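# Place three of five end caps on the scale pan

## Task

Get exactly three of the five end caps onto the scale's pan, each one sitting directly on the pan rather than stacked on another cap, and leave the remaining two on the bench.

## Robot and tools

Robot: two arms, left_arm and right_arm. Each has a five-finger hand; right_arm's is a right hand and left_arm's is its mirror image. Bases (scene frame): left_arm near (-0.031, +0.294, 0) m, right_arm near (-0.049, -0.366, 0) m, both facing roughly +x. A camera stand sits behind the arms.

Scene frame: origin at table-top height, halfway between the arms; +x out over the table, +z up, left_arm on the +y side (image left/right does not follow these names). Reported end_effector_position (m) and end_effector_quat_wxyz are in this frame. They can be wrong by a few cm, more at long reach.

Hand point: a spot 0.05 m in front of the palm and 0.15 m out from the wrist flange. Its +z runs along the straightened fingers, +y points out of the palm, +x runs across the palm away from the thumb on the right hand (toward the thumb on the left hand). Straight fingers extend 0.06-0.07 m past the point along +z and sit 0.06 m behind it along -y. A wrist bracket on the little-finger side can strike objects.

Row layout (used by execute_actions and move): one flat list of 28 numbers, each in [-1, 1], always covering both arms. Order: left_arm dx, dy, dz, rx, ry, rz; then left hand thumb_turn, thumb_bend, index, middle, ring, little, force_limit, speed; then the same 14 for right_arm. The six pose numbers are an offset, not a pose: they are measured from that arm's current Hand target, along the Hand target's own axes. 1.0 equals 0.6 m for dx/dy/dz and 180 degrees for rx/ry/rz; rx, ry, rz form one rotation vector. All zeros re-requests the current Hand target. Repeating an offset moves the arm further.

Hand numbers are absolute motor targets: thumb_turn -1 beside the palm, +1 opposite the fingers; thumb_bend and each finger -1 straight, +1 curled. force_limit: -1 about 0 N up to +1 at 10 N at the fingertip (15 N for the two thumb motors). speed: -1 nearly stopped, rising linearly to full at +0.48 and staying full up to +1. Closing at speed -0.94 or below gives a gentle grip. With the thumb turned fully across, the hand holds items about 0.035-0.065 m thick. There is no 'unchanged' value: to keep a hand as it is, resend its previous eight numbers (before any have been sent, use its hand_measured plus hand_force_limit and hand_speed). A motor only starts when its target shifts by at least 0.002. To loosen, send targets more open than hand_measured.

execute_actions(actions, cameras): actions is a list of actions; each action is a list of up to 15 rows, one per 1/30 s step; a short action repeats its final row. Every row in an action counts from the Hand target at that action's start. An empty actions list returns state plus all camera images. cameras: list of names (cam_high, cam_left_wrist, cam_right_wrist), ["all"], or [].

move(target, speed, blend, blocking, cameras): target is one 28-number row or up to 15 rows; every row is an offset from the same starting Hand targets, not from the previous row. speed in m/s, 0.002 to 4.3 (default 0.25), turning limited to twice that in rad/s; one value or one per target. blend in m rounds corners between list targets (0 stops at each). blocking=false returns early while the motion continues. Paths run straight, avoid nothing, and all last at least 0.5 s and at most 10 s. The result adds a 'move:' line: done (within 10 mm and 2 degrees), off_target, moving, held, or fault, plus limits such as paced (pose clipped) or held (steps withheld). Done does not mean no contact.

wait(seconds 0-10, cameras): lets time pass holding the last commands. stop(cameras): brakes a running move. zoom_image(camera, region [x0,y0,x1,y1] in pixels, at most 504 each way): enlarges part of that camera's newest image. show_instructions(): shows the reference pages. finished_scene(scene=1): ends the scene permanently.

Result lines: Hand target (the last commanded, clipped pose; next offsets count from it), end_effector_position/quat, joint positions, velocities ('within noise' when still), torques (include gravity; noisy), hand_measured, hand_stopped_by (moving, target, force, stalled, fault), hand_load_n (positive when the finger is pushed open; near 0 after a grip is lost), hand_force_limit, hand_speed. Execute results also list positions at some steps. A MOTOR HOT line warns of overheating.

Behaviour: the hand often rests 1-5 cm short, usually low, without any contact; send the missing distance as a new offset. Orientation commands are clipped to 40 degrees from the measured one per step. Each step can swing the whole arm if the wrist is near the waist axis; keep paths away from the arm's own base.

Avoid: dropping caps or releasing them while moving, knocking anything off the table, fast or hard contact with the scale or bench, the two hands touching or gripping each other, long pushes toward unreachable poses or holding an outstretched arm (overheating drops the arm). To stop pressing, command a target back past the hand point. Objects may occasionally be nudged by outside pushes; check cameras before finishing.

Each tool is called after ">>>" by a JSON object that holds its "api" and its "payload".

Reference images:

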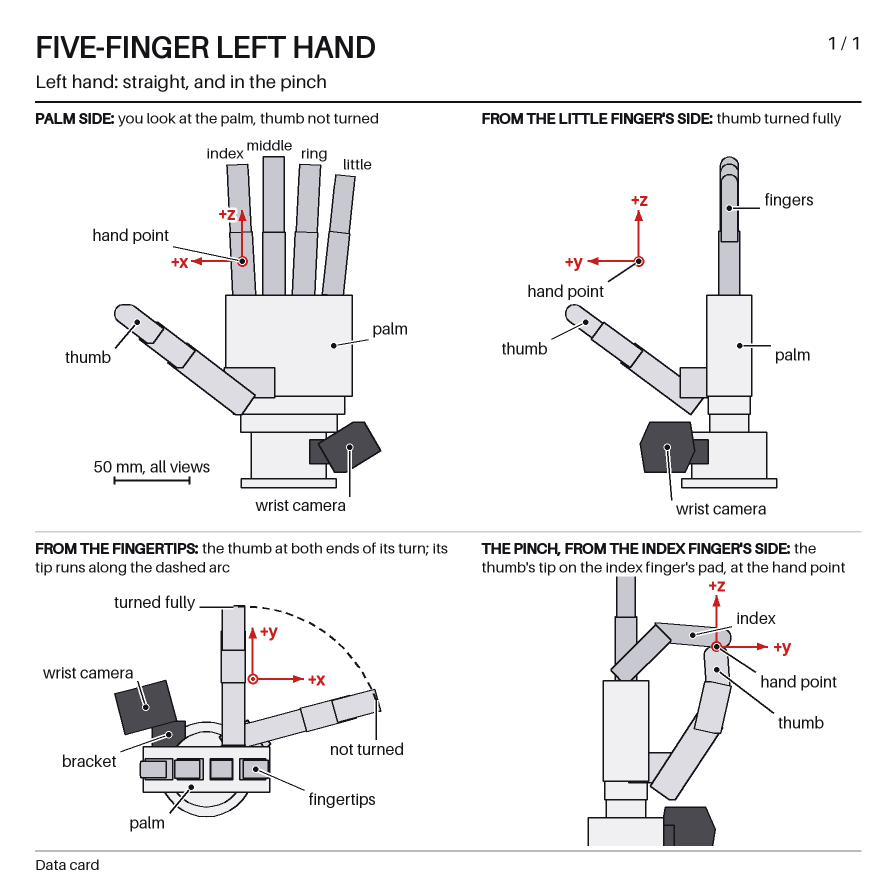

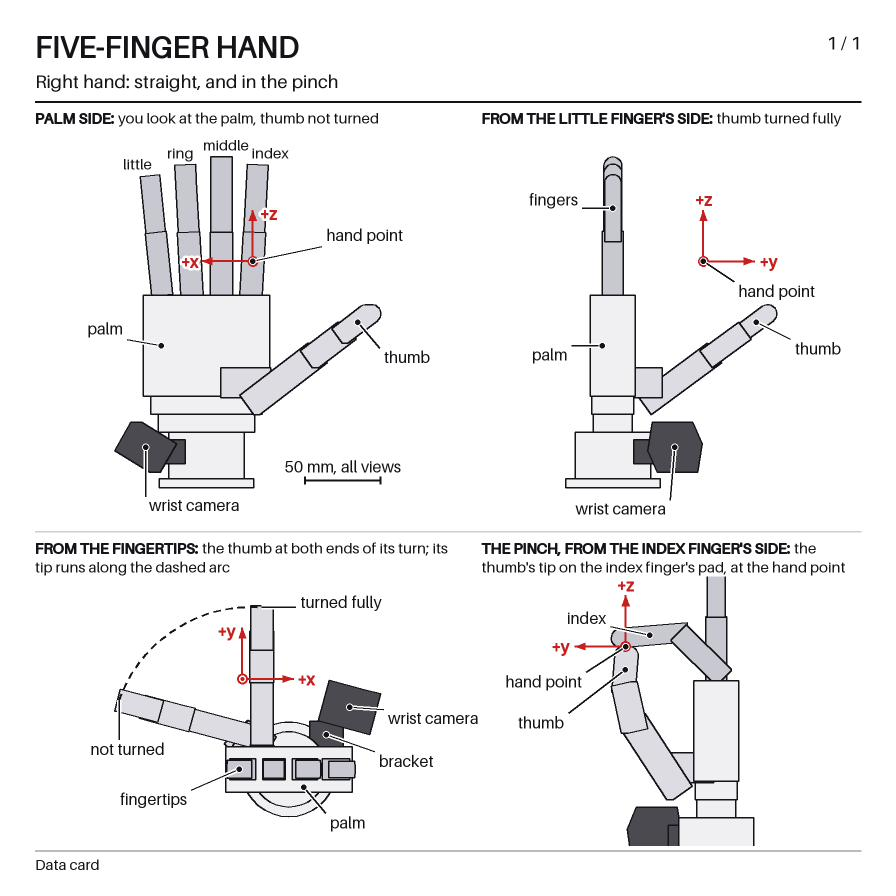

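## Session

>>> {"api": "execute_actions", "payload": {"actions": []}}

Scene clock: 0.00 s.
left_arm: end_effector_position=(+0.3159, +0.0946, +0.1916) hand_measured=(-1.000, -1.000, -1.000, -1.000, -1.000, -1.000) hand_load_n=(+0.0, +0.0, +0.0, +0.0, +0.0, +0.0) hand_stopped_by=(target, target, target, target, target, target) hand_force_limit=0.00 hand_speed=-0.80 end_effector_quat_wxyz=(+0.073, +0.951, -0.223, +0.201) | right_arm: end_effector_position=(+0.3474, -0.1155, +0.1676) hand_measured=(-1.000, -1.000, -1.000, -1.000, -1.000, -1.000) hand_load_n=(+0.0, +0.0, +0.5, +0.0, +0.0, +0.0) hand_stopped_by=(target, target, target, target, target, target) hand_force_limit=0.00 hand_speed=-0.80 end_effector_quat_wxyz=(-0.154, +0.890, +0.428, +0.045)
Joint positions: left_arm=[-0.247 1.044 0.855 -0.964 0.114 -1.44] | right_arm=[0.587 1.51 1.335 -1.26 -0.293 -1.865]
Joint velocities: within noise
Joint torques (N m): no reading
Heat: left arm: hottest wrist yaw 32 °C; right arm: hottest shoulder 33 °C.
Hand target: left_arm +0.3240, +0.0920, +0.2062; +0.075, +0.948, -0.223, +0.216 | right_arm +0.3532, -0.1117, +0.1735; -0.155, +0.889, +0.428, +0.053

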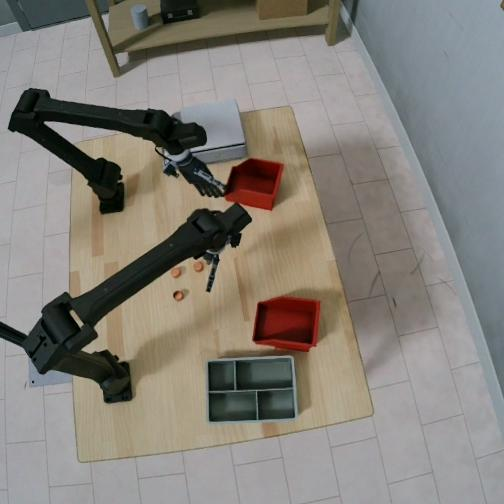

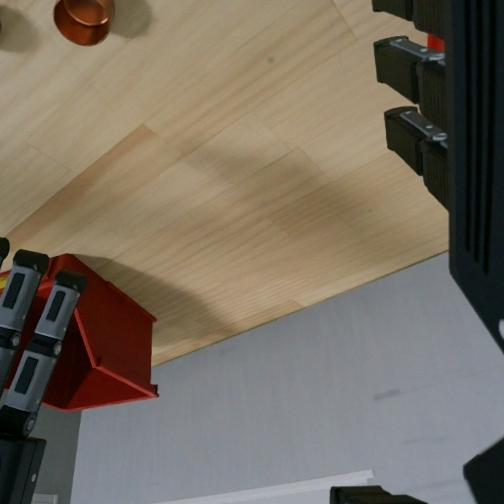

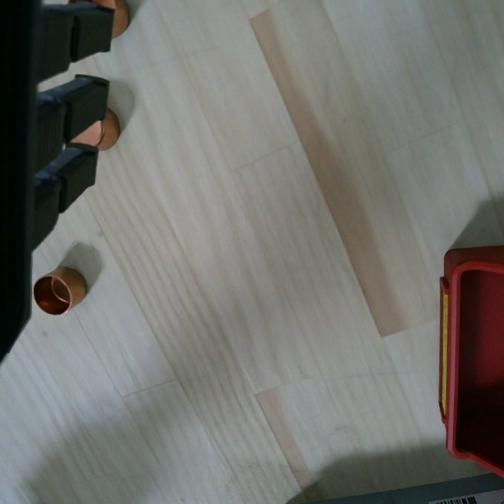

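>>> {"api": "zoom_image", "payload": {"camera": "cam_high", "region": [140, 80, 320, 260]}}

>>> {"api": "zoom_image", "payload": {"camera": "cam_high", "region": [60, 200, 340, 480]}}

Scaled by 2.800 from the camera's 504x504 image, which has a finer 720x720 frame.

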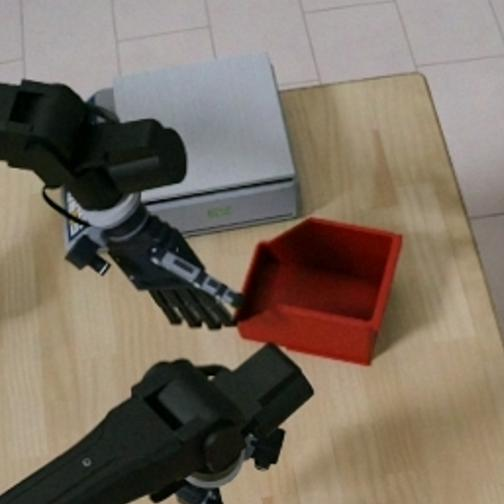

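Scaled by 1.800 from the camera's 504x504 image, which has a finer 720x720 frame.

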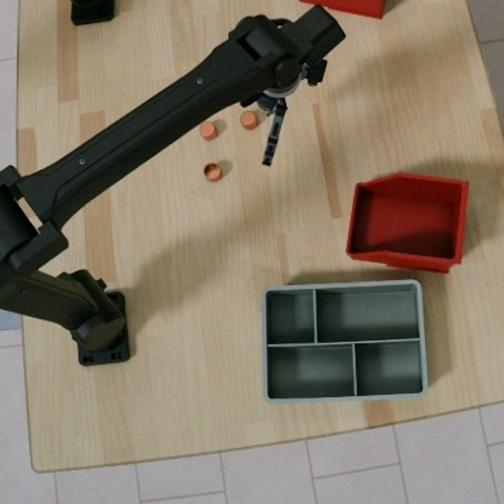

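>>> {"api": "move", "payload": {"target": [0,0,0,0,0,0,-1,-1,-1,-1,-1,-1,0,-0.8,-0.32,0.139,-0.2515,0,0,0,-1,-1,-1,-1,-1,-1,0,-0.8], "cameras": ["all"]}}

Scene clock: 51.83 s.
left_arm: end_effector_position=(+0.3159, +0.0946, +0.1916) hand_measured=(-1.000, -1.000, -1.000, -1.000, -1.000, -1.000) hand_load_n=(+0.0, +0.0, +0.0, +0.0, +0.0, +0.0) hand_stopped_by=(target, target, target, target, target, target) hand_force_limit=0.00 hand_speed=-0.80 end_effector_quat_wxyz=(+0.073, +0.951, -0.223, +0.201) | right_arm: end_effector_position=(+0.3043, -0.3487, +0.2539) hand_measured=(-1.000, -1.000, -1.000, -1.000, -1.000, -1.000) hand_load_n=(+0.0, +0.0, +0.0, +0.0, +0.0, +0.0) hand_stopped_by=(target, target, target, target, target, target) hand_force_limit=0.00 hand_speed=-0.80 end_effector_quat_wxyz=(-0.090, +0.941, +0.320, +0.059)
Joint positions: left_arm=[-0.247 1.044 0.855 -0.964 0.114 -1.44] | right_arm=[0.134 1.193 1.253 -1.549 -0.201 -2.089]
Joint torques (N m): left_arm=[-0.21 -4.13 11.44 1.35 0.11 -0.01] | right_arm=[0.97 -6.01 8.17 0.06 0.04 -0.16]
Heat: left arm: hottest wrist yaw 31 °C; right arm: hottest shoulder 34 °C.
Hand target: left_arm +0.3240, +0.0920, +0.2062; +0.075, +0.948, -0.223, +0.216 | right_arm +0.3033, -0.3519, +0.2535; -0.155, +0.889, +0.428, +0.053
Off the commanded pose: left_arm 0.017 m, 2 deg | right_arm 0.003 m, 16 deg.
joint sent to its limit (right arm) — joint 6 (wrist roll), lower limit. The joint targets are off in orientation, not in position.
move: off_target (left_arm, right_arm)

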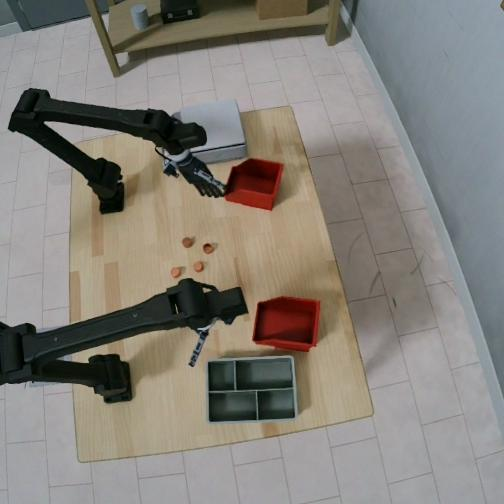

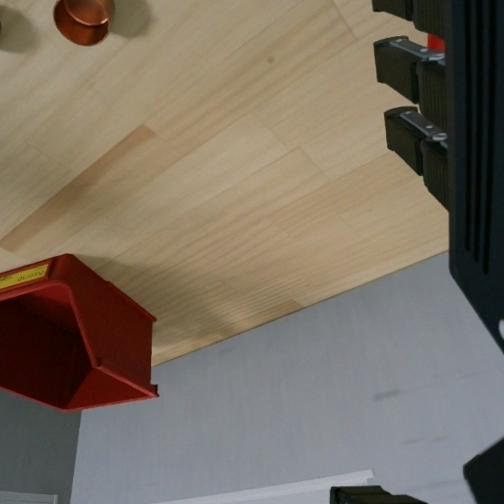

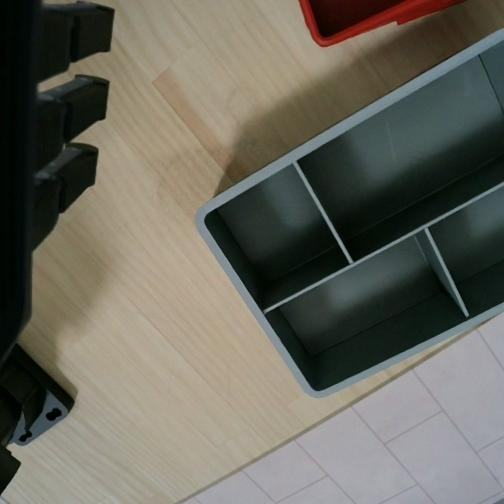

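>>> {"api": "zoom_image", "payload": {"camera": "cam_high", "region": [150, 220, 240, 310]}}

>>> {"api": "zoom_image", "payload": {"camera": "cam_high", "region": [140, 80, 300, 240]}}

Scaled by 5.600 from the camera's 504x504 image, which has a finer 720x720 frame.

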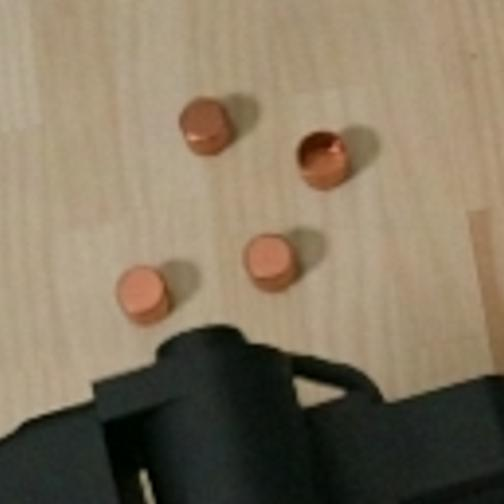

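Scaled by 3.150 from the camera's 504x504 image, which has a finer 720x720 frame.

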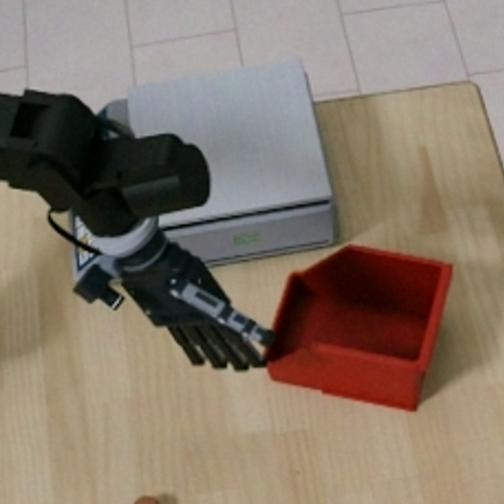

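>>> {"api": "move", "payload": {"target": [-0.104,0.170,-0.0315,0.0856,0.2122,0.5855,1,-0.5,-0.5,-0.5,-1,-1,0,0,-0.178,0.07,-0.071,-0.161,0.054,0.376,-1,-1,-1,-1,-1,-1,0,-0.8], "cameras": ["all"]}}

Scene clock: 145.27 s.
left_arm: end_effector_position=(+0.2194, +0.0345, +0.1913) hand_measured=(+1.000, -0.500, -0.500, -0.500, -1.000, -1.000) hand_load_n=(+0.0, +0.0, +0.0, +0.0, +0.0, +0.0) hand_stopped_by=(target, target, target, target, target, target) hand_force_limit=0.00 hand_speed=0.00 end_effector_quat_wxyz=(+0.165, -0.309, +0.818, -0.457) | right_arm: end_effector_position=(+0.2718, -0.4672, +0.2633) hand_measured=(-1.000, -1.000, -1.000, -1.000, -1.000, -1.000) hand_load_n=(+0.0, +0.0, +0.0, +0.0, +0.0, +0.0) hand_stopped_by=(target, target, target, target, target, target) hand_force_limit=0.00 hand_speed=-0.80 end_effector_quat_wxyz=(+0.022, +0.978, -0.164, +0.125)
Joint positions: left_arm=[-0.571 0.756 0.611 -0.425 0.198 0.11] | right_arm=[-0.109 1.14 1.212 -1.396 0.056 -1.361]
Joint torques (N m): left_arm=[-1.03 -2.02 10.18 2.86 0.22 0.1] | right_arm=[0.73 -6.3 7.1 1.5 0.24 -0.02]
Heat: left arm: hottest elbow 33 °C; right arm: hottest shoulder 34 °C.
Hand target: left_arm +0.2200, +0.0302, +0.2000; +0.172, -0.296, +0.814, -0.469 | right_arm +0.2707, -0.4697, +0.2600; +0.023, +0.976, -0.172, +0.128
Off the commanded pose: left_arm 0.010 m, 2 deg | right_arm 0.004 m, 1 deg.
move: done

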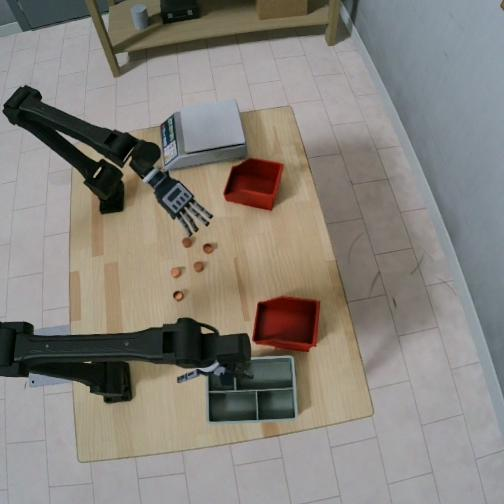

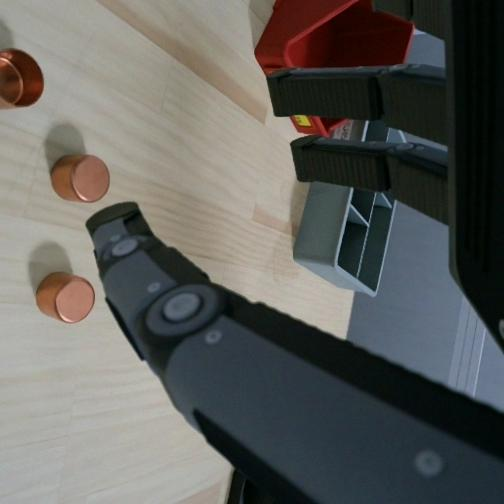

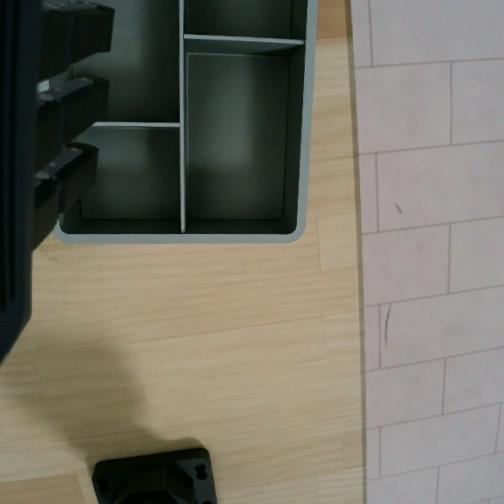

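>>> {"api": "zoom_image", "payload": {"camera": "cam_high", "region": [140, 80, 300, 240]}}

>>> {"api": "zoom_image", "payload": {"camera": "cam_high", "region": [150, 180, 250, 310]}}

Scaled by 3.150 from the camera's 504x504 image, which has a finer 720x720 frame.

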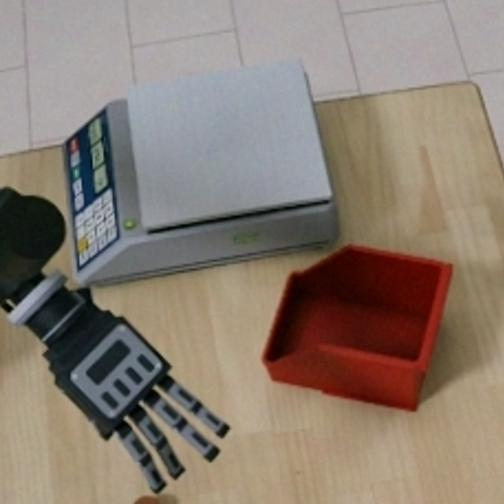

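Scaled by 3.877 from the camera's 504x504 image, which has a finer 720x720 frame.

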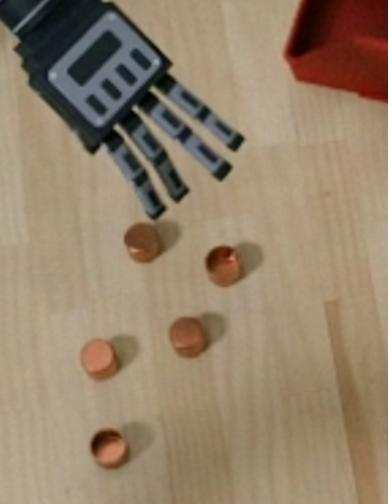

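>>> {"api": "move", "payload": {"target": [0.0627,0.154,0,0.033,0.0992,0.0504,1,-0.5,-0.5,-0.5,-1,-1,0,0,0,0,0,0,0,0,-1,-1,-1,-1,-1,-1,0,-0.8], "cameras": ["all"]}}

Scene clock: 244.57 s.
left_arm: end_effector_position=(+0.1550, +0.0417, +0.1152) hand_measured=(+1.000, -0.500, -0.500, -0.500, -1.000, -1.000) hand_load_n=(+0.0, +0.0, +0.0, +0.0, +0.0, +0.0) hand_stopped_by=(target, target, target, target, target, target) hand_force_limit=0.00 hand_speed=0.00 end_effector_quat_wxyz=(+0.083, -0.151, +0.830, -0.530) | right_arm: end_effector_position=(+0.2717, -0.4672, +0.2633) hand_measured=(-1.000, -1.000, -1.000, -1.000, -1.000, -1.000) hand_load_n=(+0.0, +0.0, +0.0, +0.0, +0.0, +0.0) hand_stopped_by=(target, target, target, target, target, target) hand_force_limit=0.00 hand_speed=-0.80 end_effector_quat_wxyz=(+0.022, +0.978, -0.164, +0.125)
Joint positions: left_arm=[-0.476 0.693 0.333 -0.19 0.623 0.32] | right_arm=[-0.109 1.14 1.212 -1.396 0.056 -1.361]
Joint torques (N m): left_arm=[0.56 -0.09 9.73 2.76 0.41 0.02] | right_arm=[0.79 -6.3 7.1 1.48 0.24 -0.01]
Heat: left arm: hottest elbow 34 °C; right arm: hottest shoulder 34 °C.
Hand target: left_arm +0.1615, +0.0415, +0.1200; +0.095, -0.145, +0.826, -0.536 | right_arm +0.2707, -0.4697, +0.2600; +0.023, +0.976, -0.172, +0.128
Off the commanded pose: left_arm 0.008 m, 2 deg | right_arm 0.004 m, 1 deg.
move: done

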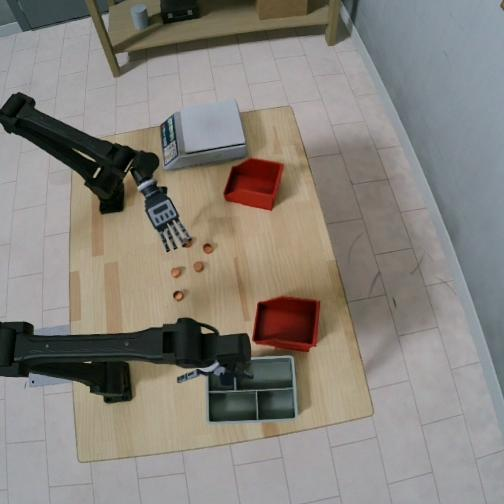

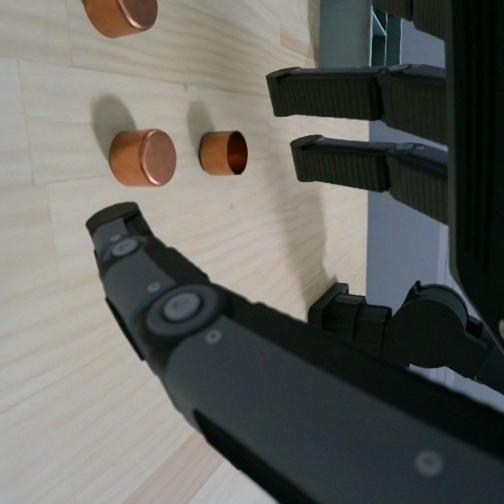

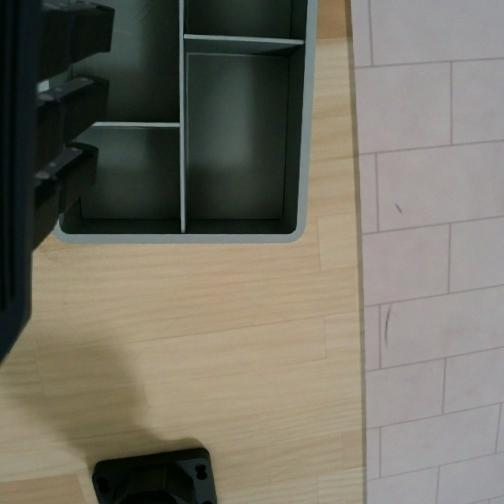

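>>> {"api": "move", "payload": {"target": [-0.1708,0.0612,-0.0145,0,0.0254,0.0113,1,-0.5,-0.5,-0.5,-1,-1,0,0,0,0,0,0,0,0,-1,-1,-1,-1,-1,-1,0,-0.8], "cameras": ["cam_high","cam_left_wrist"]}}

Scene clock: 301.47 s.
left_arm: end_effector_position=(+0.2324, +0.1000, +0.0767) hand_measured=(+1.000, -0.500, -0.500, -0.500, -1.000, -1.000) hand_load_n=(-0.5, +0.0, +0.0, +0.0, +0.0, +0.0) hand_stopped_by=(target, target, target, target, target, target) hand_force_limit=0.00 hand_speed=0.00 end_effector_quat_wxyz=(+0.059, -0.119, +0.834, -0.536) | right_arm: end_effector_position=(+0.2717, -0.4672, +0.2633) hand_measured=(-1.000, -1.000, -1.000, -1.000, -1.000, -1.000) hand_load_n=(+0.0, +0.0, +0.0, +0.0, +0.0, +0.0) hand_stopped_by=(target, target, target, target, target, target) hand_force_limit=0.00 hand_speed=-0.80 end_effector_quat_wxyz=(+0.022, +0.978, -0.164, +0.125)
Joint positions: left_arm=[-0.09 1.092 0.447 -0.224 0.99 0.747] | right_arm=[-0.109 1.14 1.212 -1.396 0.056 -1.361]
Joint torques (N m): left_arm=[-0.03 -2.26 11.74 1.11 0.69 0.05] | right_arm=[0.79 -6.3 7.1 1.48 0.24 -0.01]
Heat: left arm: hottest elbow 32 °C; right arm: hottest shoulder 34 °C.
Hand target: left_arm +0.2501, +0.0980, +0.0902; +0.071, -0.109, +0.832, -0.540 | right_arm +0.2707, -0.4697, +0.2600; +0.023, +0.976, -0.172, +0.128
Off the commanded pose: left_arm 0.022 m, 2 deg | right_arm 0.004 m, 1 deg.
move: off_target (left_arm)
Images, in order (width x height): cam_high 504x504, cam_left_wrist 504x504.

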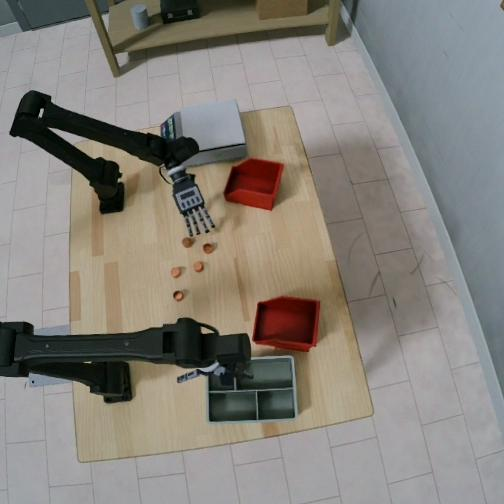

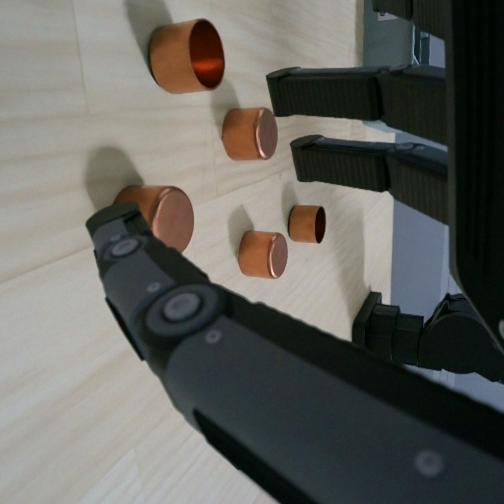

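>>> {"api": "move", "payload": {"target": [0.0765,0.0435,0.029,0,0,0,1,-0.5,-0.5,-0.5,-1,-1,0,0,0,0,0,0,0,0,-1,-1,-1,-1,-1,-1,0,-0.8], "cameras": ["cam_high","cam_left_wrist"]}}

Scene clock: 398.27 s.
left_arm: end_effector_position=(+0.2050, +0.0847, +0.0539) hand_measured=(+1.000, -0.500, -0.500, -0.500, -1.000, -1.000) hand_load_n=(+0.0, +0.5, +0.0, +0.0, +0.0, +0.0) hand_stopped_by=(target, target, target, target, target, target) hand_force_limit=0.00 hand_speed=0.00 end_effector_quat_wxyz=(+0.064, -0.116, +0.834, -0.535) | right_arm: end_effector_position=(+0.2717, -0.4672, +0.2633) hand_measured=(-1.000, -1.000, -1.000, -1.000, -1.000, -1.000) hand_load_n=(+0.0, +0.0, +0.0, +0.0, +0.0, +0.0) hand_stopped_by=(target, target, target, target, target, target) hand_force_limit=0.00 hand_speed=-0.80 end_effector_quat_wxyz=(+0.022, +0.978, -0.164, +0.125)
Joint positions: left_arm=[-0.175 1.06 0.337 -0.052 0.929 0.646] | right_arm=[-0.109 1.14 1.212 -1.396 0.056 -1.361]
Joint torques (N m): left_arm=[-1.14 -3.31 7.77 2.47 0.37 -0.06] | right_arm=[0.79 -6.3 7.09 1.48 0.24 -0.01]
Heat: left arm: hottest elbow 34 °C; right arm: hottest shoulder 33 °C.
Hand target: left_arm +0.2071, +0.0811, +0.0592; +0.071, -0.109, +0.832, -0.540 | right_arm +0.2707, -0.4697, +0.2600; +0.023, +0.976, -0.172, +0.128
Off the commanded pose: left_arm 0.007 m, 1 deg | right_arm 0.004 m, 1 deg.
move: done
Images, in order (width x height): cam_high 504x504, cam_left_wrist 504x504.

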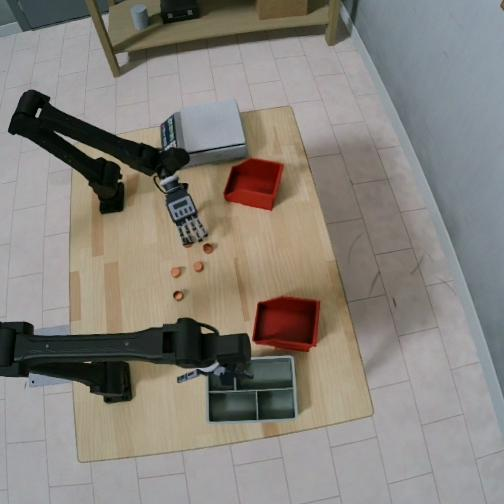

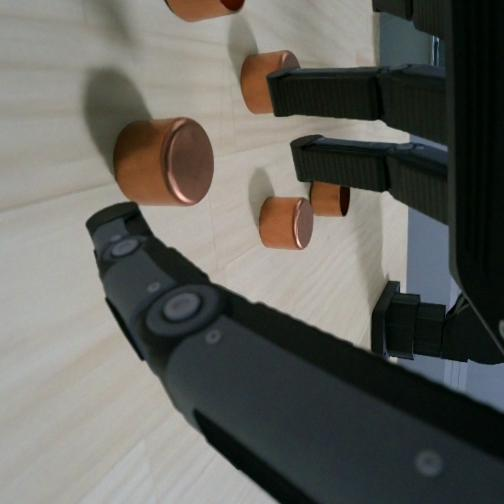

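>>> {"api": "move", "payload": {"target": [0.0045,0.0398,-0.0033,0,0,0,1,-0.3,-0.5,-0.5,-1,-1,0,0,0,0,0,0,0,0,-1,-1,-1,-1,-1,-1,0,-0.8], "cameras": ["cam_left_wrist"], "speed": 0.1}}

Scene clock: 422.43 s.
left_arm: end_effector_position=(+0.1963, +0.0900, +0.0386) hand_measured=(+1.000, -0.300, -0.500, -0.500, -1.000, -1.000) hand_load_n=(+0.0, +0.0, +0.0, +0.0, +0.0, +0.0) hand_stopped_by=(target, target, target, target, target, target) hand_force_limit=0.00 hand_speed=0.00 end_effector_quat_wxyz=(+0.064, -0.112, +0.833, -0.538) | right_arm: end_effector_position=(+0.2717, -0.4672, +0.2633) hand_measured=(-1.000, -1.000, -1.000, -1.000, -1.000, -1.000) hand_load_n=(+0.0, +0.0, +0.0, -0.5, +0.0, +0.0) hand_stopped_by=(target, target, target, target, target, target) hand_force_limit=0.00 hand_speed=-0.80 end_effector_quat_wxyz=(+0.022, +0.978, -0.164, +0.125)
Joint positions: left_arm=[-0.157 1.084 0.295 0.001 0.949 0.67] | right_arm=[-0.109 1.14 1.212 -1.396 0.056 -1.361]
Joint torques (N m): left_arm=[0.56 -1.49 7.41 2.39 0.65 0.05] | right_arm=[0.79 -6.36 7.09 1.48 0.24 -0.01]
Heat: left arm: hottest elbow 34 °C; right arm: hottest shoulder 33 °C.
Hand target: left_arm +0.2015, +0.0916, +0.0382; +0.071, -0.109, +0.832, -0.540 | right_arm +0.2707, -0.4697, +0.2600; +0.023, +0.976, -0.172, +0.128
Off the commanded pose: left_arm 0.005 m, 1 deg | right_arm 0.004 m, 1 deg.
move: done
Images, in order (width x height): cam_left_wrist 504x504.

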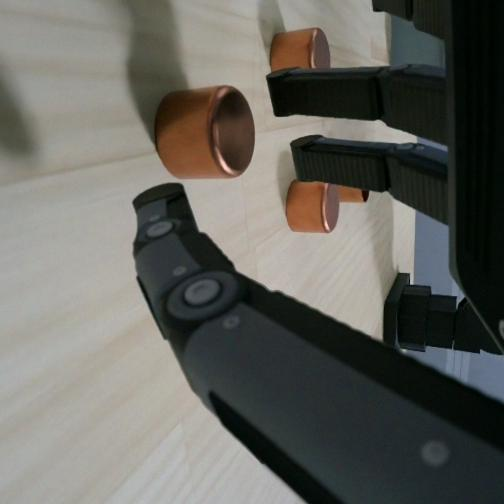

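>>> {"api": "move", "payload": {"target": [-0.0135,0,0,0,0,0,1,-0.3,-0.3,-0.3,-1,-1,-0.5,-0.6,0,0,0,0,0,0,-1,-1,-1,-1,-1,-1,0,-0.8], "cameras": ["cam_left_wrist"], "speed": 0.1}}

Scene clock: 452.00 s.
left_arm: end_effector_position=(+0.1967, +0.0915, +0.0372) hand_measured=(+1.000, -0.300, -0.300, -0.320, -1.000, -1.000) hand_load_n=(+0.0, +0.5, +0.0, +3.0, +0.0, +0.0) hand_stopped_by=(target, target, target, force, target, target) hand_force_limit=-0.50 hand_speed=-0.60 end_effector_quat_wxyz=(+0.062, -0.108, +0.831, -0.542) | right_arm: end_effector_position=(+0.2717, -0.4672, +0.2633) hand_measured=(-1.000, -1.000, -1.000, -1.000, -1.000, -1.000) hand_load_n=(+0.0, +0.0, +0.0, +0.0, +0.0, +0.0) hand_stopped_by=(target, target, target, target, target, target) hand_force_limit=0.00 hand_speed=-0.80 end_effector_quat_wxyz=(+0.022, +0.978, -0.164, +0.125)
Joint positions: left_arm=[-0.143 1.099 0.295 0.005 0.972 0.689] | right_arm=[-0.109 1.14 1.212 -1.396 0.056 -1.361]
Joint torques (N m): left_arm=[0.85 -0.73 8.96 1.69 0.22 0.1] | right_arm=[0.73 -6.3 7.1 1.48 0.24 -0.01]
Heat: left arm: hottest elbow 33 °C; right arm: hottest shoulder 33 °C.
Hand target: left_arm +0.2093, +0.0937, +0.0382; +0.071, -0.109, +0.832, -0.540 | right_arm +0.2707, -0.4697, +0.2600; +0.023, +0.976, -0.172, +0.128
Off the commanded pose: left_arm 0.013 m, 1 deg | right_arm 0.004 m, 1 deg.
move: off_target (left_arm)
Images, in order (width x height): cam_left_wrist 504x504.

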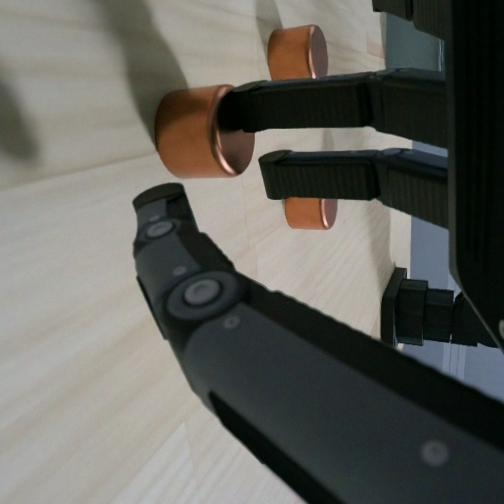

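>>> {"api": "move", "payload": {"target": [[0,0,0,0,0,0,1,-0.35,-0.55,-0.55,-1,-1,-0.5,-0.3,0,0,0,0,0,0,-1,-1,-1,-1,-1,-1,0,-0.8],[-0.0023,0.0015,0.014,0,0,0,1,-0.35,-0.55,-0.55,-1,-1,-0.5,-0.3,0,0,0,0,0,0,-1,-1,-1,-1,-1,-1,0,-0.8]], "cameras": ["cam_left_wrist"], "speed": 0.1}}

Scene clock: 477.53 s.
left_arm: end_effector_position=(+0.2027, +0.0924, +0.0282) hand_measured=(+1.000, -0.350, -0.550, -0.550, -1.000, -1.000) hand_load_n=(+0.0, +0.0, +0.0, +0.0, +0.0, +0.0) hand_stopped_by=(target, target, target, target, target, target) hand_force_limit=-0.50 hand_speed=-0.30 end_effector_quat_wxyz=(+0.065, -0.116, +0.834, -0.536) | right_arm: end_effector_position=(+0.2717, -0.4672, +0.2633) hand_measured=(-1.000, -1.000, -1.000, -1.000, -1.000, -1.000) hand_load_n=(+0.0, -0.5, +0.0, +0.0, +0.0, +0.0) hand_stopped_by=(target, target, target, target, target, target) hand_force_limit=0.00 hand_speed=-0.80 end_effector_quat_wxyz=(+0.022, +0.978, -0.164, +0.125)
Joint positions: left_arm=[-0.144 1.144 0.295 0.049 0.95 0.681] | right_arm=[-0.109 1.14 1.212 -1.396 0.056 -1.361]
Joint torques (N m): left_arm=[-1.14 -1.73 8.72 2.33 0.39 -0.1] | right_arm=[0.79 -6.3 7.1 1.48 0.24 -0.01]
Heat: left arm: hottest elbow 32 °C; right arm: hottest shoulder 33 °C.
Hand target: left_arm +0.2125, +0.0870, +0.0340; +0.071, -0.109, +0.832, -0.540 | right_arm +0.2707, -0.4697, +0.2600; +0.023, +0.976, -0.172, +0.128
Off the commanded pose: left_arm 0.013 m, 1 deg | right_arm 0.004 m, 1 deg.
move: off_target (left_arm)
Images, in order (width x height): cam_left_wrist 504x504.

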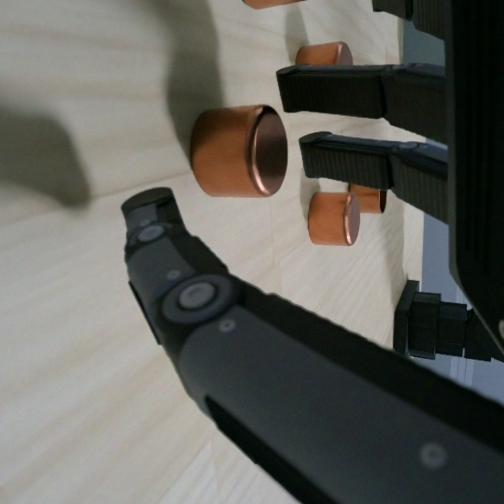

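>>> {"api": "move", "payload": {"target": [0.0052,-0.0072,0.0142,0,0,0,1,-0.35,-0.55,-0.55,-1,-1,-0.5,-0.3,0,0,0,0,0,0,-1,-1,-1,-1,-1,-1,0,-0.8], "cameras": ["cam_left_wrist"], "speed": 0.1}}

Scene clock: 489.60 s.
left_arm: end_effector_position=(+0.2033, +0.0825, +0.0291) hand_measured=(+1.000, -0.350, -0.550, -0.550, -1.000, -1.000) hand_load_n=(+0.0, +0.0, +0.0, +0.0, +0.0, +0.0) hand_stopped_by=(target, target, target, target, target, target) hand_force_limit=-0.50 hand_speed=-0.30 end_effector_quat_wxyz=(+0.066, -0.115, +0.834, -0.536) | right_arm: end_effector_position=(+0.2717, -0.4672, +0.2633) hand_measured=(-1.000, -1.000, -1.000, -1.000, -1.000, -1.000) hand_load_n=(+0.0, +0.0, +0.0, +0.0, +0.0, +0.0) hand_stopped_by=(target, target, target, target, target, target) hand_force_limit=0.00 hand_speed=-0.80 end_effector_quat_wxyz=(+0.022, +0.978, -0.164, +0.125)
Joint positions: left_arm=[-0.186 1.15 0.295 0.096 0.92 0.633] | right_arm=[-0.109 1.14 1.212 -1.396 0.056 -1.361]
Joint torques (N m): left_arm=[-1.14 -1.9 8.57 2.4 0.36 -0.11] | right_arm=[0.79 -6.36 7.1 1.47 0.24 -0.01]
Heat: left arm: hottest elbow 32 °C; right arm: hottest shoulder 33 °C.
Hand target: left_arm +0.2120, +0.0770, +0.0344; +0.071, -0.109, +0.832, -0.540 | right_arm +0.2707, -0.4697, +0.2600; +0.023, +0.976, -0.172, +0.128
Off the commanded pose: left_arm 0.012 m, 1 deg | right_arm 0.004 m, 1 deg.
move: off_target (left_arm)
Images, in order (width x height): cam_left_wrist 504x504.

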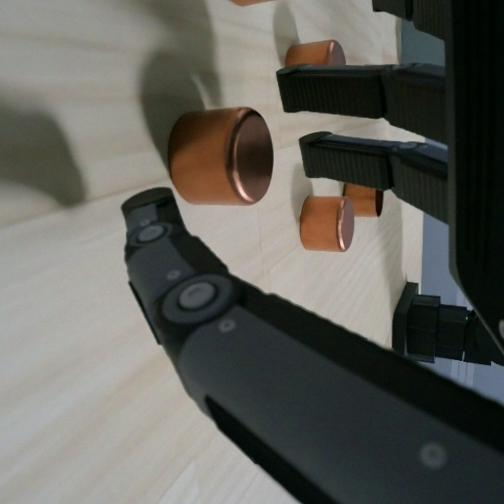

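>>> {"api": "move", "payload": {"target": [0,0,0,0,0,0,1,-0.35,0.1,0.1,-1,-1,-0.5,-0.7,0,0,0,0,0,0,-1,-1,-1,-1,-1,-1,0,-0.8], "cameras": ["cam_left_wrist"], "speed": 0.1}}

Scene clock: 499.83 s.
left_arm: end_effector_position=(+0.2036, +0.0824, +0.0293) hand_measured=(+1.000, -0.352, -0.056, -0.056, -1.000, -1.000) hand_load_n=(+0.5, +4.5, +2.0, +3.5, +0.0, +0.0) hand_stopped_by=(target, target, force, force, target, target) hand_force_limit=-0.50 hand_speed=-0.70 end_effector_quat_wxyz=(+0.067, -0.115, +0.834, -0.536) | right_arm: end_effector_position=(+0.2717, -0.4672, +0.2633) hand_measured=(-1.000, -1.000, -1.000, -1.000, -1.000, -1.000) hand_load_n=(+0.0, +0.0, +0.0, +0.0, +0.0, +0.0) hand_stopped_by=(target, target, target, target, target, target) hand_force_limit=0.00 hand_speed=-0.80 end_effector_quat_wxyz=(+0.022, +0.978, -0.164, +0.125)
Joint positions: left_arm=[-0.186 1.15 0.295 0.098 0.92 0.632] | right_arm=[-0.109 1.14 1.212 -1.396 0.056 -1.361]
Joint torques (N m): left_arm=[-1.2 -1.96 8.53 2.3 0.36 -0.08] | right_arm=[0.79 -6.3 7.1 1.5 0.24 -0.01]
Heat: left arm: hottest elbow 32 °C; right arm: hottest shoulder 33 °C.
Hand target: left_arm +0.2120, +0.0770, +0.0344; +0.071, -0.109, +0.832, -0.540 | right_arm +0.2707, -0.4697, +0.2600; +0.023, +0.976, -0.172, +0.128
Off the commanded pose: left_arm 0.011 m, 1 deg | right_arm 0.004 m, 1 deg.
move: off_target (left_arm)
Images, in order (width x height): cam_left_wrist 504x504.

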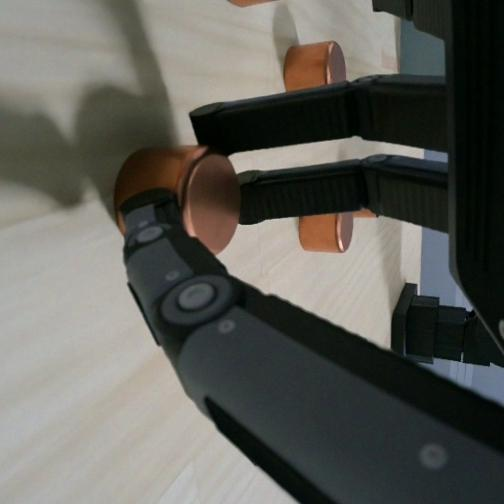

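>>> {"api": "move", "payload": {"target": [0,-0.137,-0.061,0,0,0,1,-0.35,0.1,0.1,-1,-1,-0.5,-0.7,0,0,0,0,0,0,-1,-1,-1,-1,-1,-1,0,-0.8], "cameras": ["cam_left_wrist","cam_high"], "speed": 0.15}}

Scene clock: 519.07 s.
left_arm: end_effector_position=(+0.1950, +0.0818, +0.1006) hand_measured=(+1.000, -0.352, -0.056, -0.056, -1.000, -1.000) hand_load_n=(+0.5, +4.5, +2.5, +3.0, +0.0, +0.0) hand_stopped_by=(target, target, force, force, target, target) hand_force_limit=-0.50 hand_speed=-0.70 end_effector_quat_wxyz=(+0.049, -0.127, +0.836, -0.531) | right_arm: end_effector_position=(+0.2717, -0.4672, +0.2633) hand_measured=(-1.000, -1.000, -1.000, -1.000, -1.000, -1.000) hand_load_n=(+0.0, +0.0, +0.0, +0.0, +0.0, +0.0) hand_stopped_by=(target, target, target, target, target, target) hand_force_limit=0.00 hand_speed=-0.80 end_effector_quat_wxyz=(+0.022, +0.978, -0.164, +0.125)
Joint positions: left_arm=[-0.194 0.909 0.413 -0.29 0.917 0.612] | right_arm=[-0.109 1.14 1.212 -1.396 0.056 -1.361]
Joint torques (N m): left_arm=[-0.62 -2.43 12.93 1.35 0.46 0.07] | right_arm=[0.79 -6.3 7.1 1.48 0.24 -0.01]
Heat: left arm: hottest elbow 32 °C; right arm: hottest shoulder 33 °C.
Hand target: left_arm +0.2120, +0.0769, +0.1245; +0.071, -0.109, +0.832, -0.540 | right_arm +0.2707, -0.4697, +0.2600; +0.023, +0.976, -0.172, +0.128
Off the commanded pose: left_arm 0.030 m, 3 deg | right_arm 0.004 m, 1 deg.
move: off_target (left_arm)
Images, in order (width x height): cam_high 504x504, cam_left_wrist 504x504.

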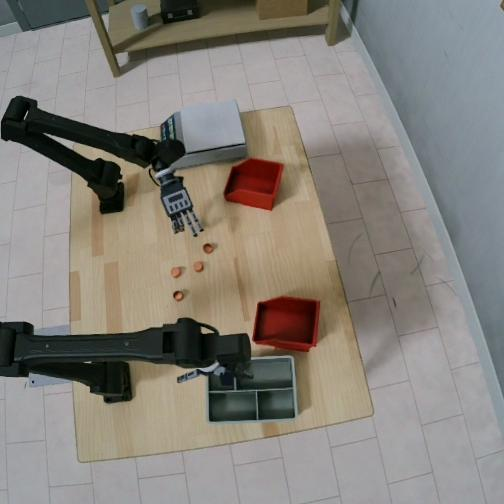

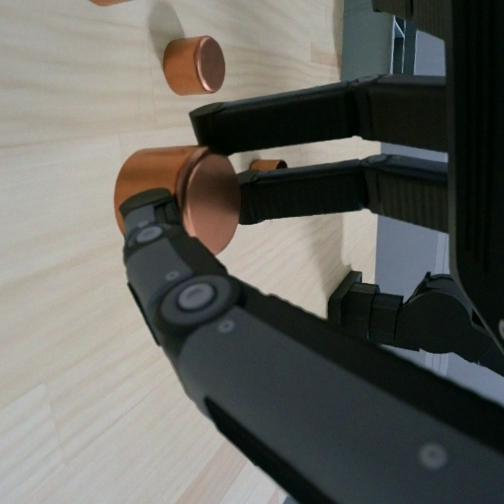

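>>> {"api": "move", "payload": {"target": [[-0.195,-0.141,-0.238,0,-0.228,-0.102,1,-0.35,0.1,0.1,-1,-1,-0.5,-0.7,0,0,0,0,0,0,-1,-1,-1,-1,-1,-1,0,-0.8],[-0.386,-0.0077,-0.538,0,-0.457,-0.203,1,-0.35,0.1,0.1,-1,-1,-0.5,-0.7,0,0,0,0,0,0,-1,-1,-1,-1,-1,-1,0,-0.8]], "cameras": ["cam_left_wrist","cam_high"], "speed": 0.25, "blend": 0.05}}

Scene clock: 539.37 s.
left_arm: end_effector_position=(+0.3431, +0.4088, +0.2262) hand_measured=(+1.000, -0.352, -0.056, -0.056, -1.000, -1.000) hand_load_n=(+0.0, +5.0, +2.0, +3.0, +0.0, +0.0) hand_stopped_by=(target, target, force, force, target, target) hand_force_limit=-0.50 hand_speed=-0.70 end_effector_quat_wxyz=(-0.407, +0.676, -0.525, +0.319) | right_arm: end_effector_position=(+0.2717, -0.4672, +0.2633) hand_measured=(-1.000, -1.000, -1.000, -1.000, -1.000, -1.000) hand_load_n=(+0.0, +0.0, +0.0, +0.0, +0.0, +0.0) hand_stopped_by=(target, target, target, target, target, target) hand_force_limit=0.00 hand_speed=-0.80 end_effector_quat_wxyz=(+0.022, +0.978, -0.164, +0.125)
Joint positions: left_arm=[0.511 0.803 0.684 -0.373 0.183 0.093] | right_arm=[-0.109 1.14 1.212 -1.396 0.056 -1.361]
Joint torques (N m): left_arm=[0.26 -1.08 14.89 2.92 -0.06 -0.07] | right_arm=[0.79 -6.3 7.1 1.5 0.24 -0.01]
Heat: left arm: hottest elbow 34 °C; right arm: hottest shoulder 33 °C.
Hand target: left_arm +0.3598, +0.4197, +0.2604; -0.433, +0.665, -0.511, +0.331 | right_arm +0.2707, -0.4697, +0.2600; +0.023, +0.976, -0.172, +0.128
Off the commanded pose: left_arm 0.040 m, 4 deg | right_arm 0.004 m, 1 deg.
move: off_target (left_arm)
Images, in order (width x height): cam_high 504x504, cam_left_wrist 504x504.

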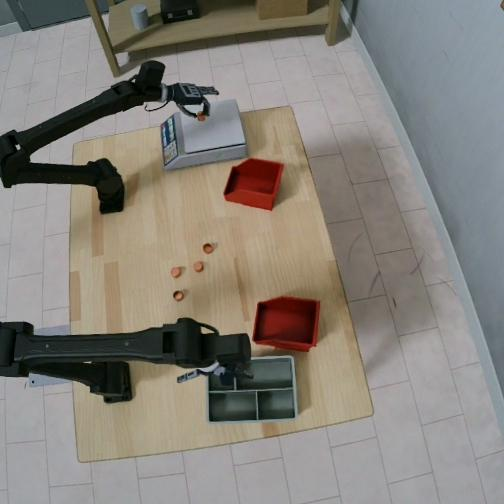

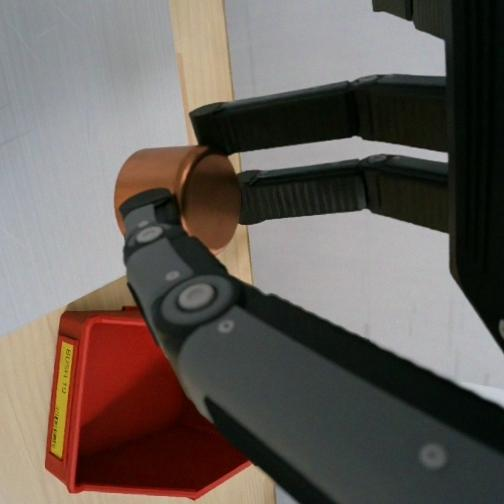

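>>> {"api": "zoom_image", "payload": {"camera": "cam_left_wrist", "region": [0, 0, 300, 504]}}

>>> {"api": "zoom_image", "payload": {"camera": "cam_high", "region": [140, 70, 300, 210]}}

Scaled by 1.000.

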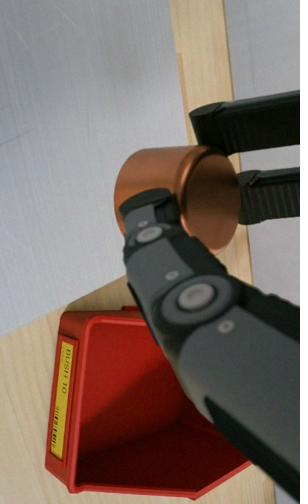

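Scaled by 3.150 from the camera's 504x504 image, which has a finer 720x720 frame.

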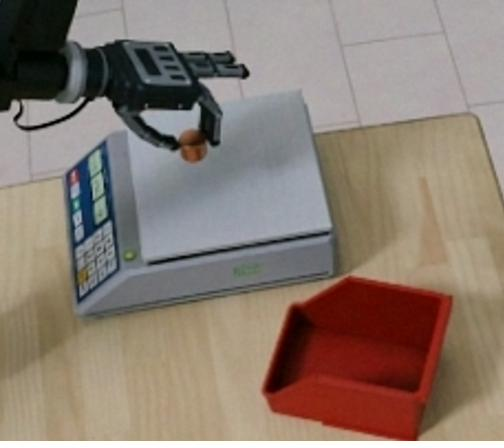

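>>> {"api": "move", "payload": {"target": [0.0161,0.0825,0.032,0,0,0,1,-0.35,0.1,0.1,-1,-1,-0.5,-0.7,0,0,0,0,0,0,-1,-1,-1,-1,-1,-1,0,-0.8], "cameras": ["cam_left_wrist","cam_high"], "speed": 0.12}}

Scene clock: 589.60 s.
left_arm: end_effector_position=(+0.3529, +0.4112, +0.2002) hand_measured=(+1.000, -0.352, -0.056, -0.056, -1.000, -1.000) hand_load_n=(+0.5, +5.0, +2.0, +3.0, +0.0, -0.5) hand_stopped_by=(target, target, force, force, target, target) hand_force_limit=-0.50 hand_speed=-0.70 end_effector_quat_wxyz=(-0.427, +0.670, -0.514, +0.323) | right_arm: end_effector_position=(+0.2717, -0.4672, +0.2633) hand_measured=(-1.000, -1.000, -1.000, -1.000, -1.000, -1.000) hand_load_n=(+0.0, -0.5, +0.0, +0.0, +0.0, +0.0) hand_stopped_by=(target, target, target, target, target, target) hand_force_limit=0.00 hand_speed=-0.80 end_effector_quat_wxyz=(+0.022, +0.978, -0.164, +0.125)
Joint positions: left_arm=[0.493 0.829 0.602 -0.219 0.15 0.078] | right_arm=[-0.109 1.14 1.212 -1.396 0.056 -1.361]
Joint torques (N m): left_arm=[-1.2 -1.61 10.62 2.97 -0.08 -0.1] | right_arm=[0.79 -6.3 7.1 1.48 0.24 -0.01]
Heat: left arm: hottest elbow 40 °C; right arm: hottest shoulder 33 °C.
Hand target: left_arm +0.3599, +0.4098, +0.2074; -0.433, +0.665, -0.511, +0.331 | right_arm +0.2707, -0.4697, +0.2600; +0.023, +0.976, -0.172, +0.128
Off the commanded pose: left_arm 0.010 m, 1 deg | right_arm 0.004 m, 1 deg.
move: done
Images, in order (width x height): cam_high 504x504, cam_left_wrist 504x504.

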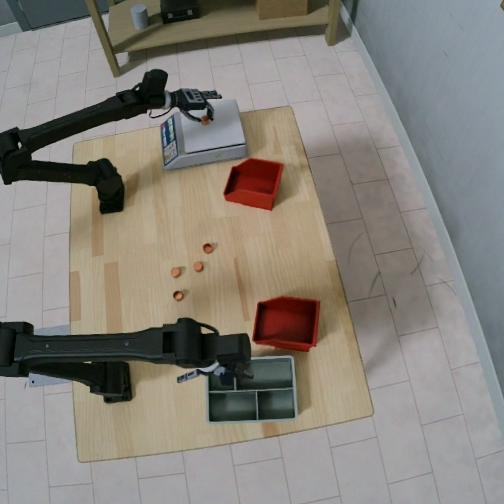

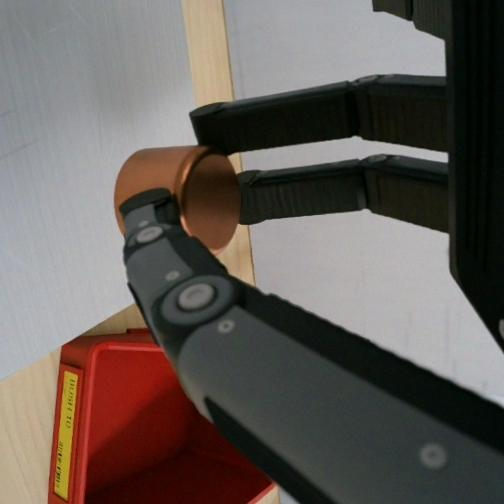

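>>> {"api": "move", "payload": {"target": [0,0.0533,0.0237,0,0,0,1,-0.35,0.1,0.1,-1,-1,-0.5,-0.7,0,0,0,0,0,0,-1,-1,-1,-1,-1,-1,0,-0.8], "cameras": ["cam_left_wrist","cam_high"], "speed": 0.1}}

Scene clock: 603.50 s.
left_arm: end_effector_position=(+0.3534, +0.4114, +0.1674) hand_measured=(+1.000, -0.352, -0.056, -0.056, -1.000, -1.000) hand_load_n=(+0.5, +5.0, +2.0, +3.0, +0.0, +0.0) hand_stopped_by=(target, target, force, force, target, target) hand_force_limit=-0.50 hand_speed=-0.70 end_effector_quat_wxyz=(-0.428, +0.669, -0.514, +0.324) | right_arm: end_effector_position=(+0.2717, -0.4672, +0.2633) hand_measured=(-1.000, -1.000, -1.000, -1.000, -1.000, -1.000) hand_load_n=(+0.0, +0.0, +0.0, +0.0, +0.0, +0.0) hand_stopped_by=(target, target, target, target, target, target) hand_force_limit=0.00 hand_speed=-0.80 end_effector_quat_wxyz=(+0.022, +0.978, -0.164, +0.125)
Joint positions: left_arm=[0.493 0.864 0.526 -0.103 0.15 0.077] | right_arm=[-0.109 1.14 1.212 -1.396 0.056 -1.361]
Joint torques (N m): left_arm=[-1.14 -1.55 10.14 3.19 -0.06 -0.09] | right_arm=[0.79 -6.3 7.09 1.48 0.24 -0.01]
Heat: left arm: hottest elbow 38 °C; right arm: hottest shoulder 33 °C.
Hand target: left_arm +0.3599, +0.4099, +0.1722; -0.433, +0.665, -0.511, +0.331 | right_arm +0.2707, -0.4697, +0.2600; +0.023, +0.976, -0.172, +0.128
Off the commanded pose: left_arm 0.008 m, 1 deg | right_arm 0.004 m, 1 deg.
move: done
Images, in order (width x height): cam_high 504x504, cam_left_wrist 504x504.

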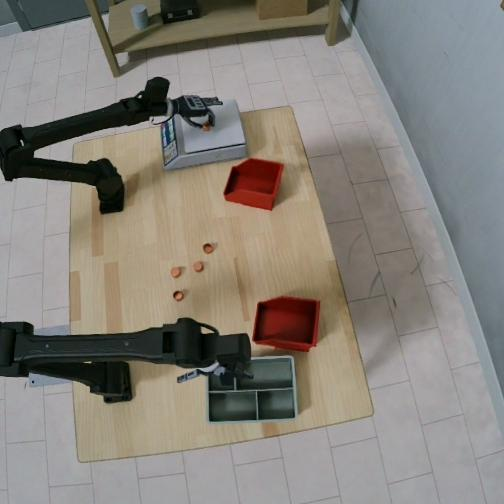

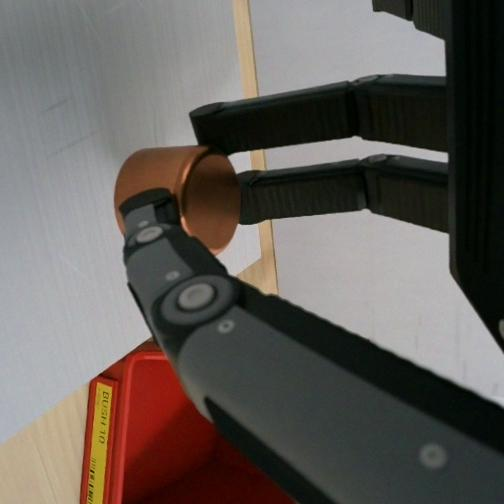

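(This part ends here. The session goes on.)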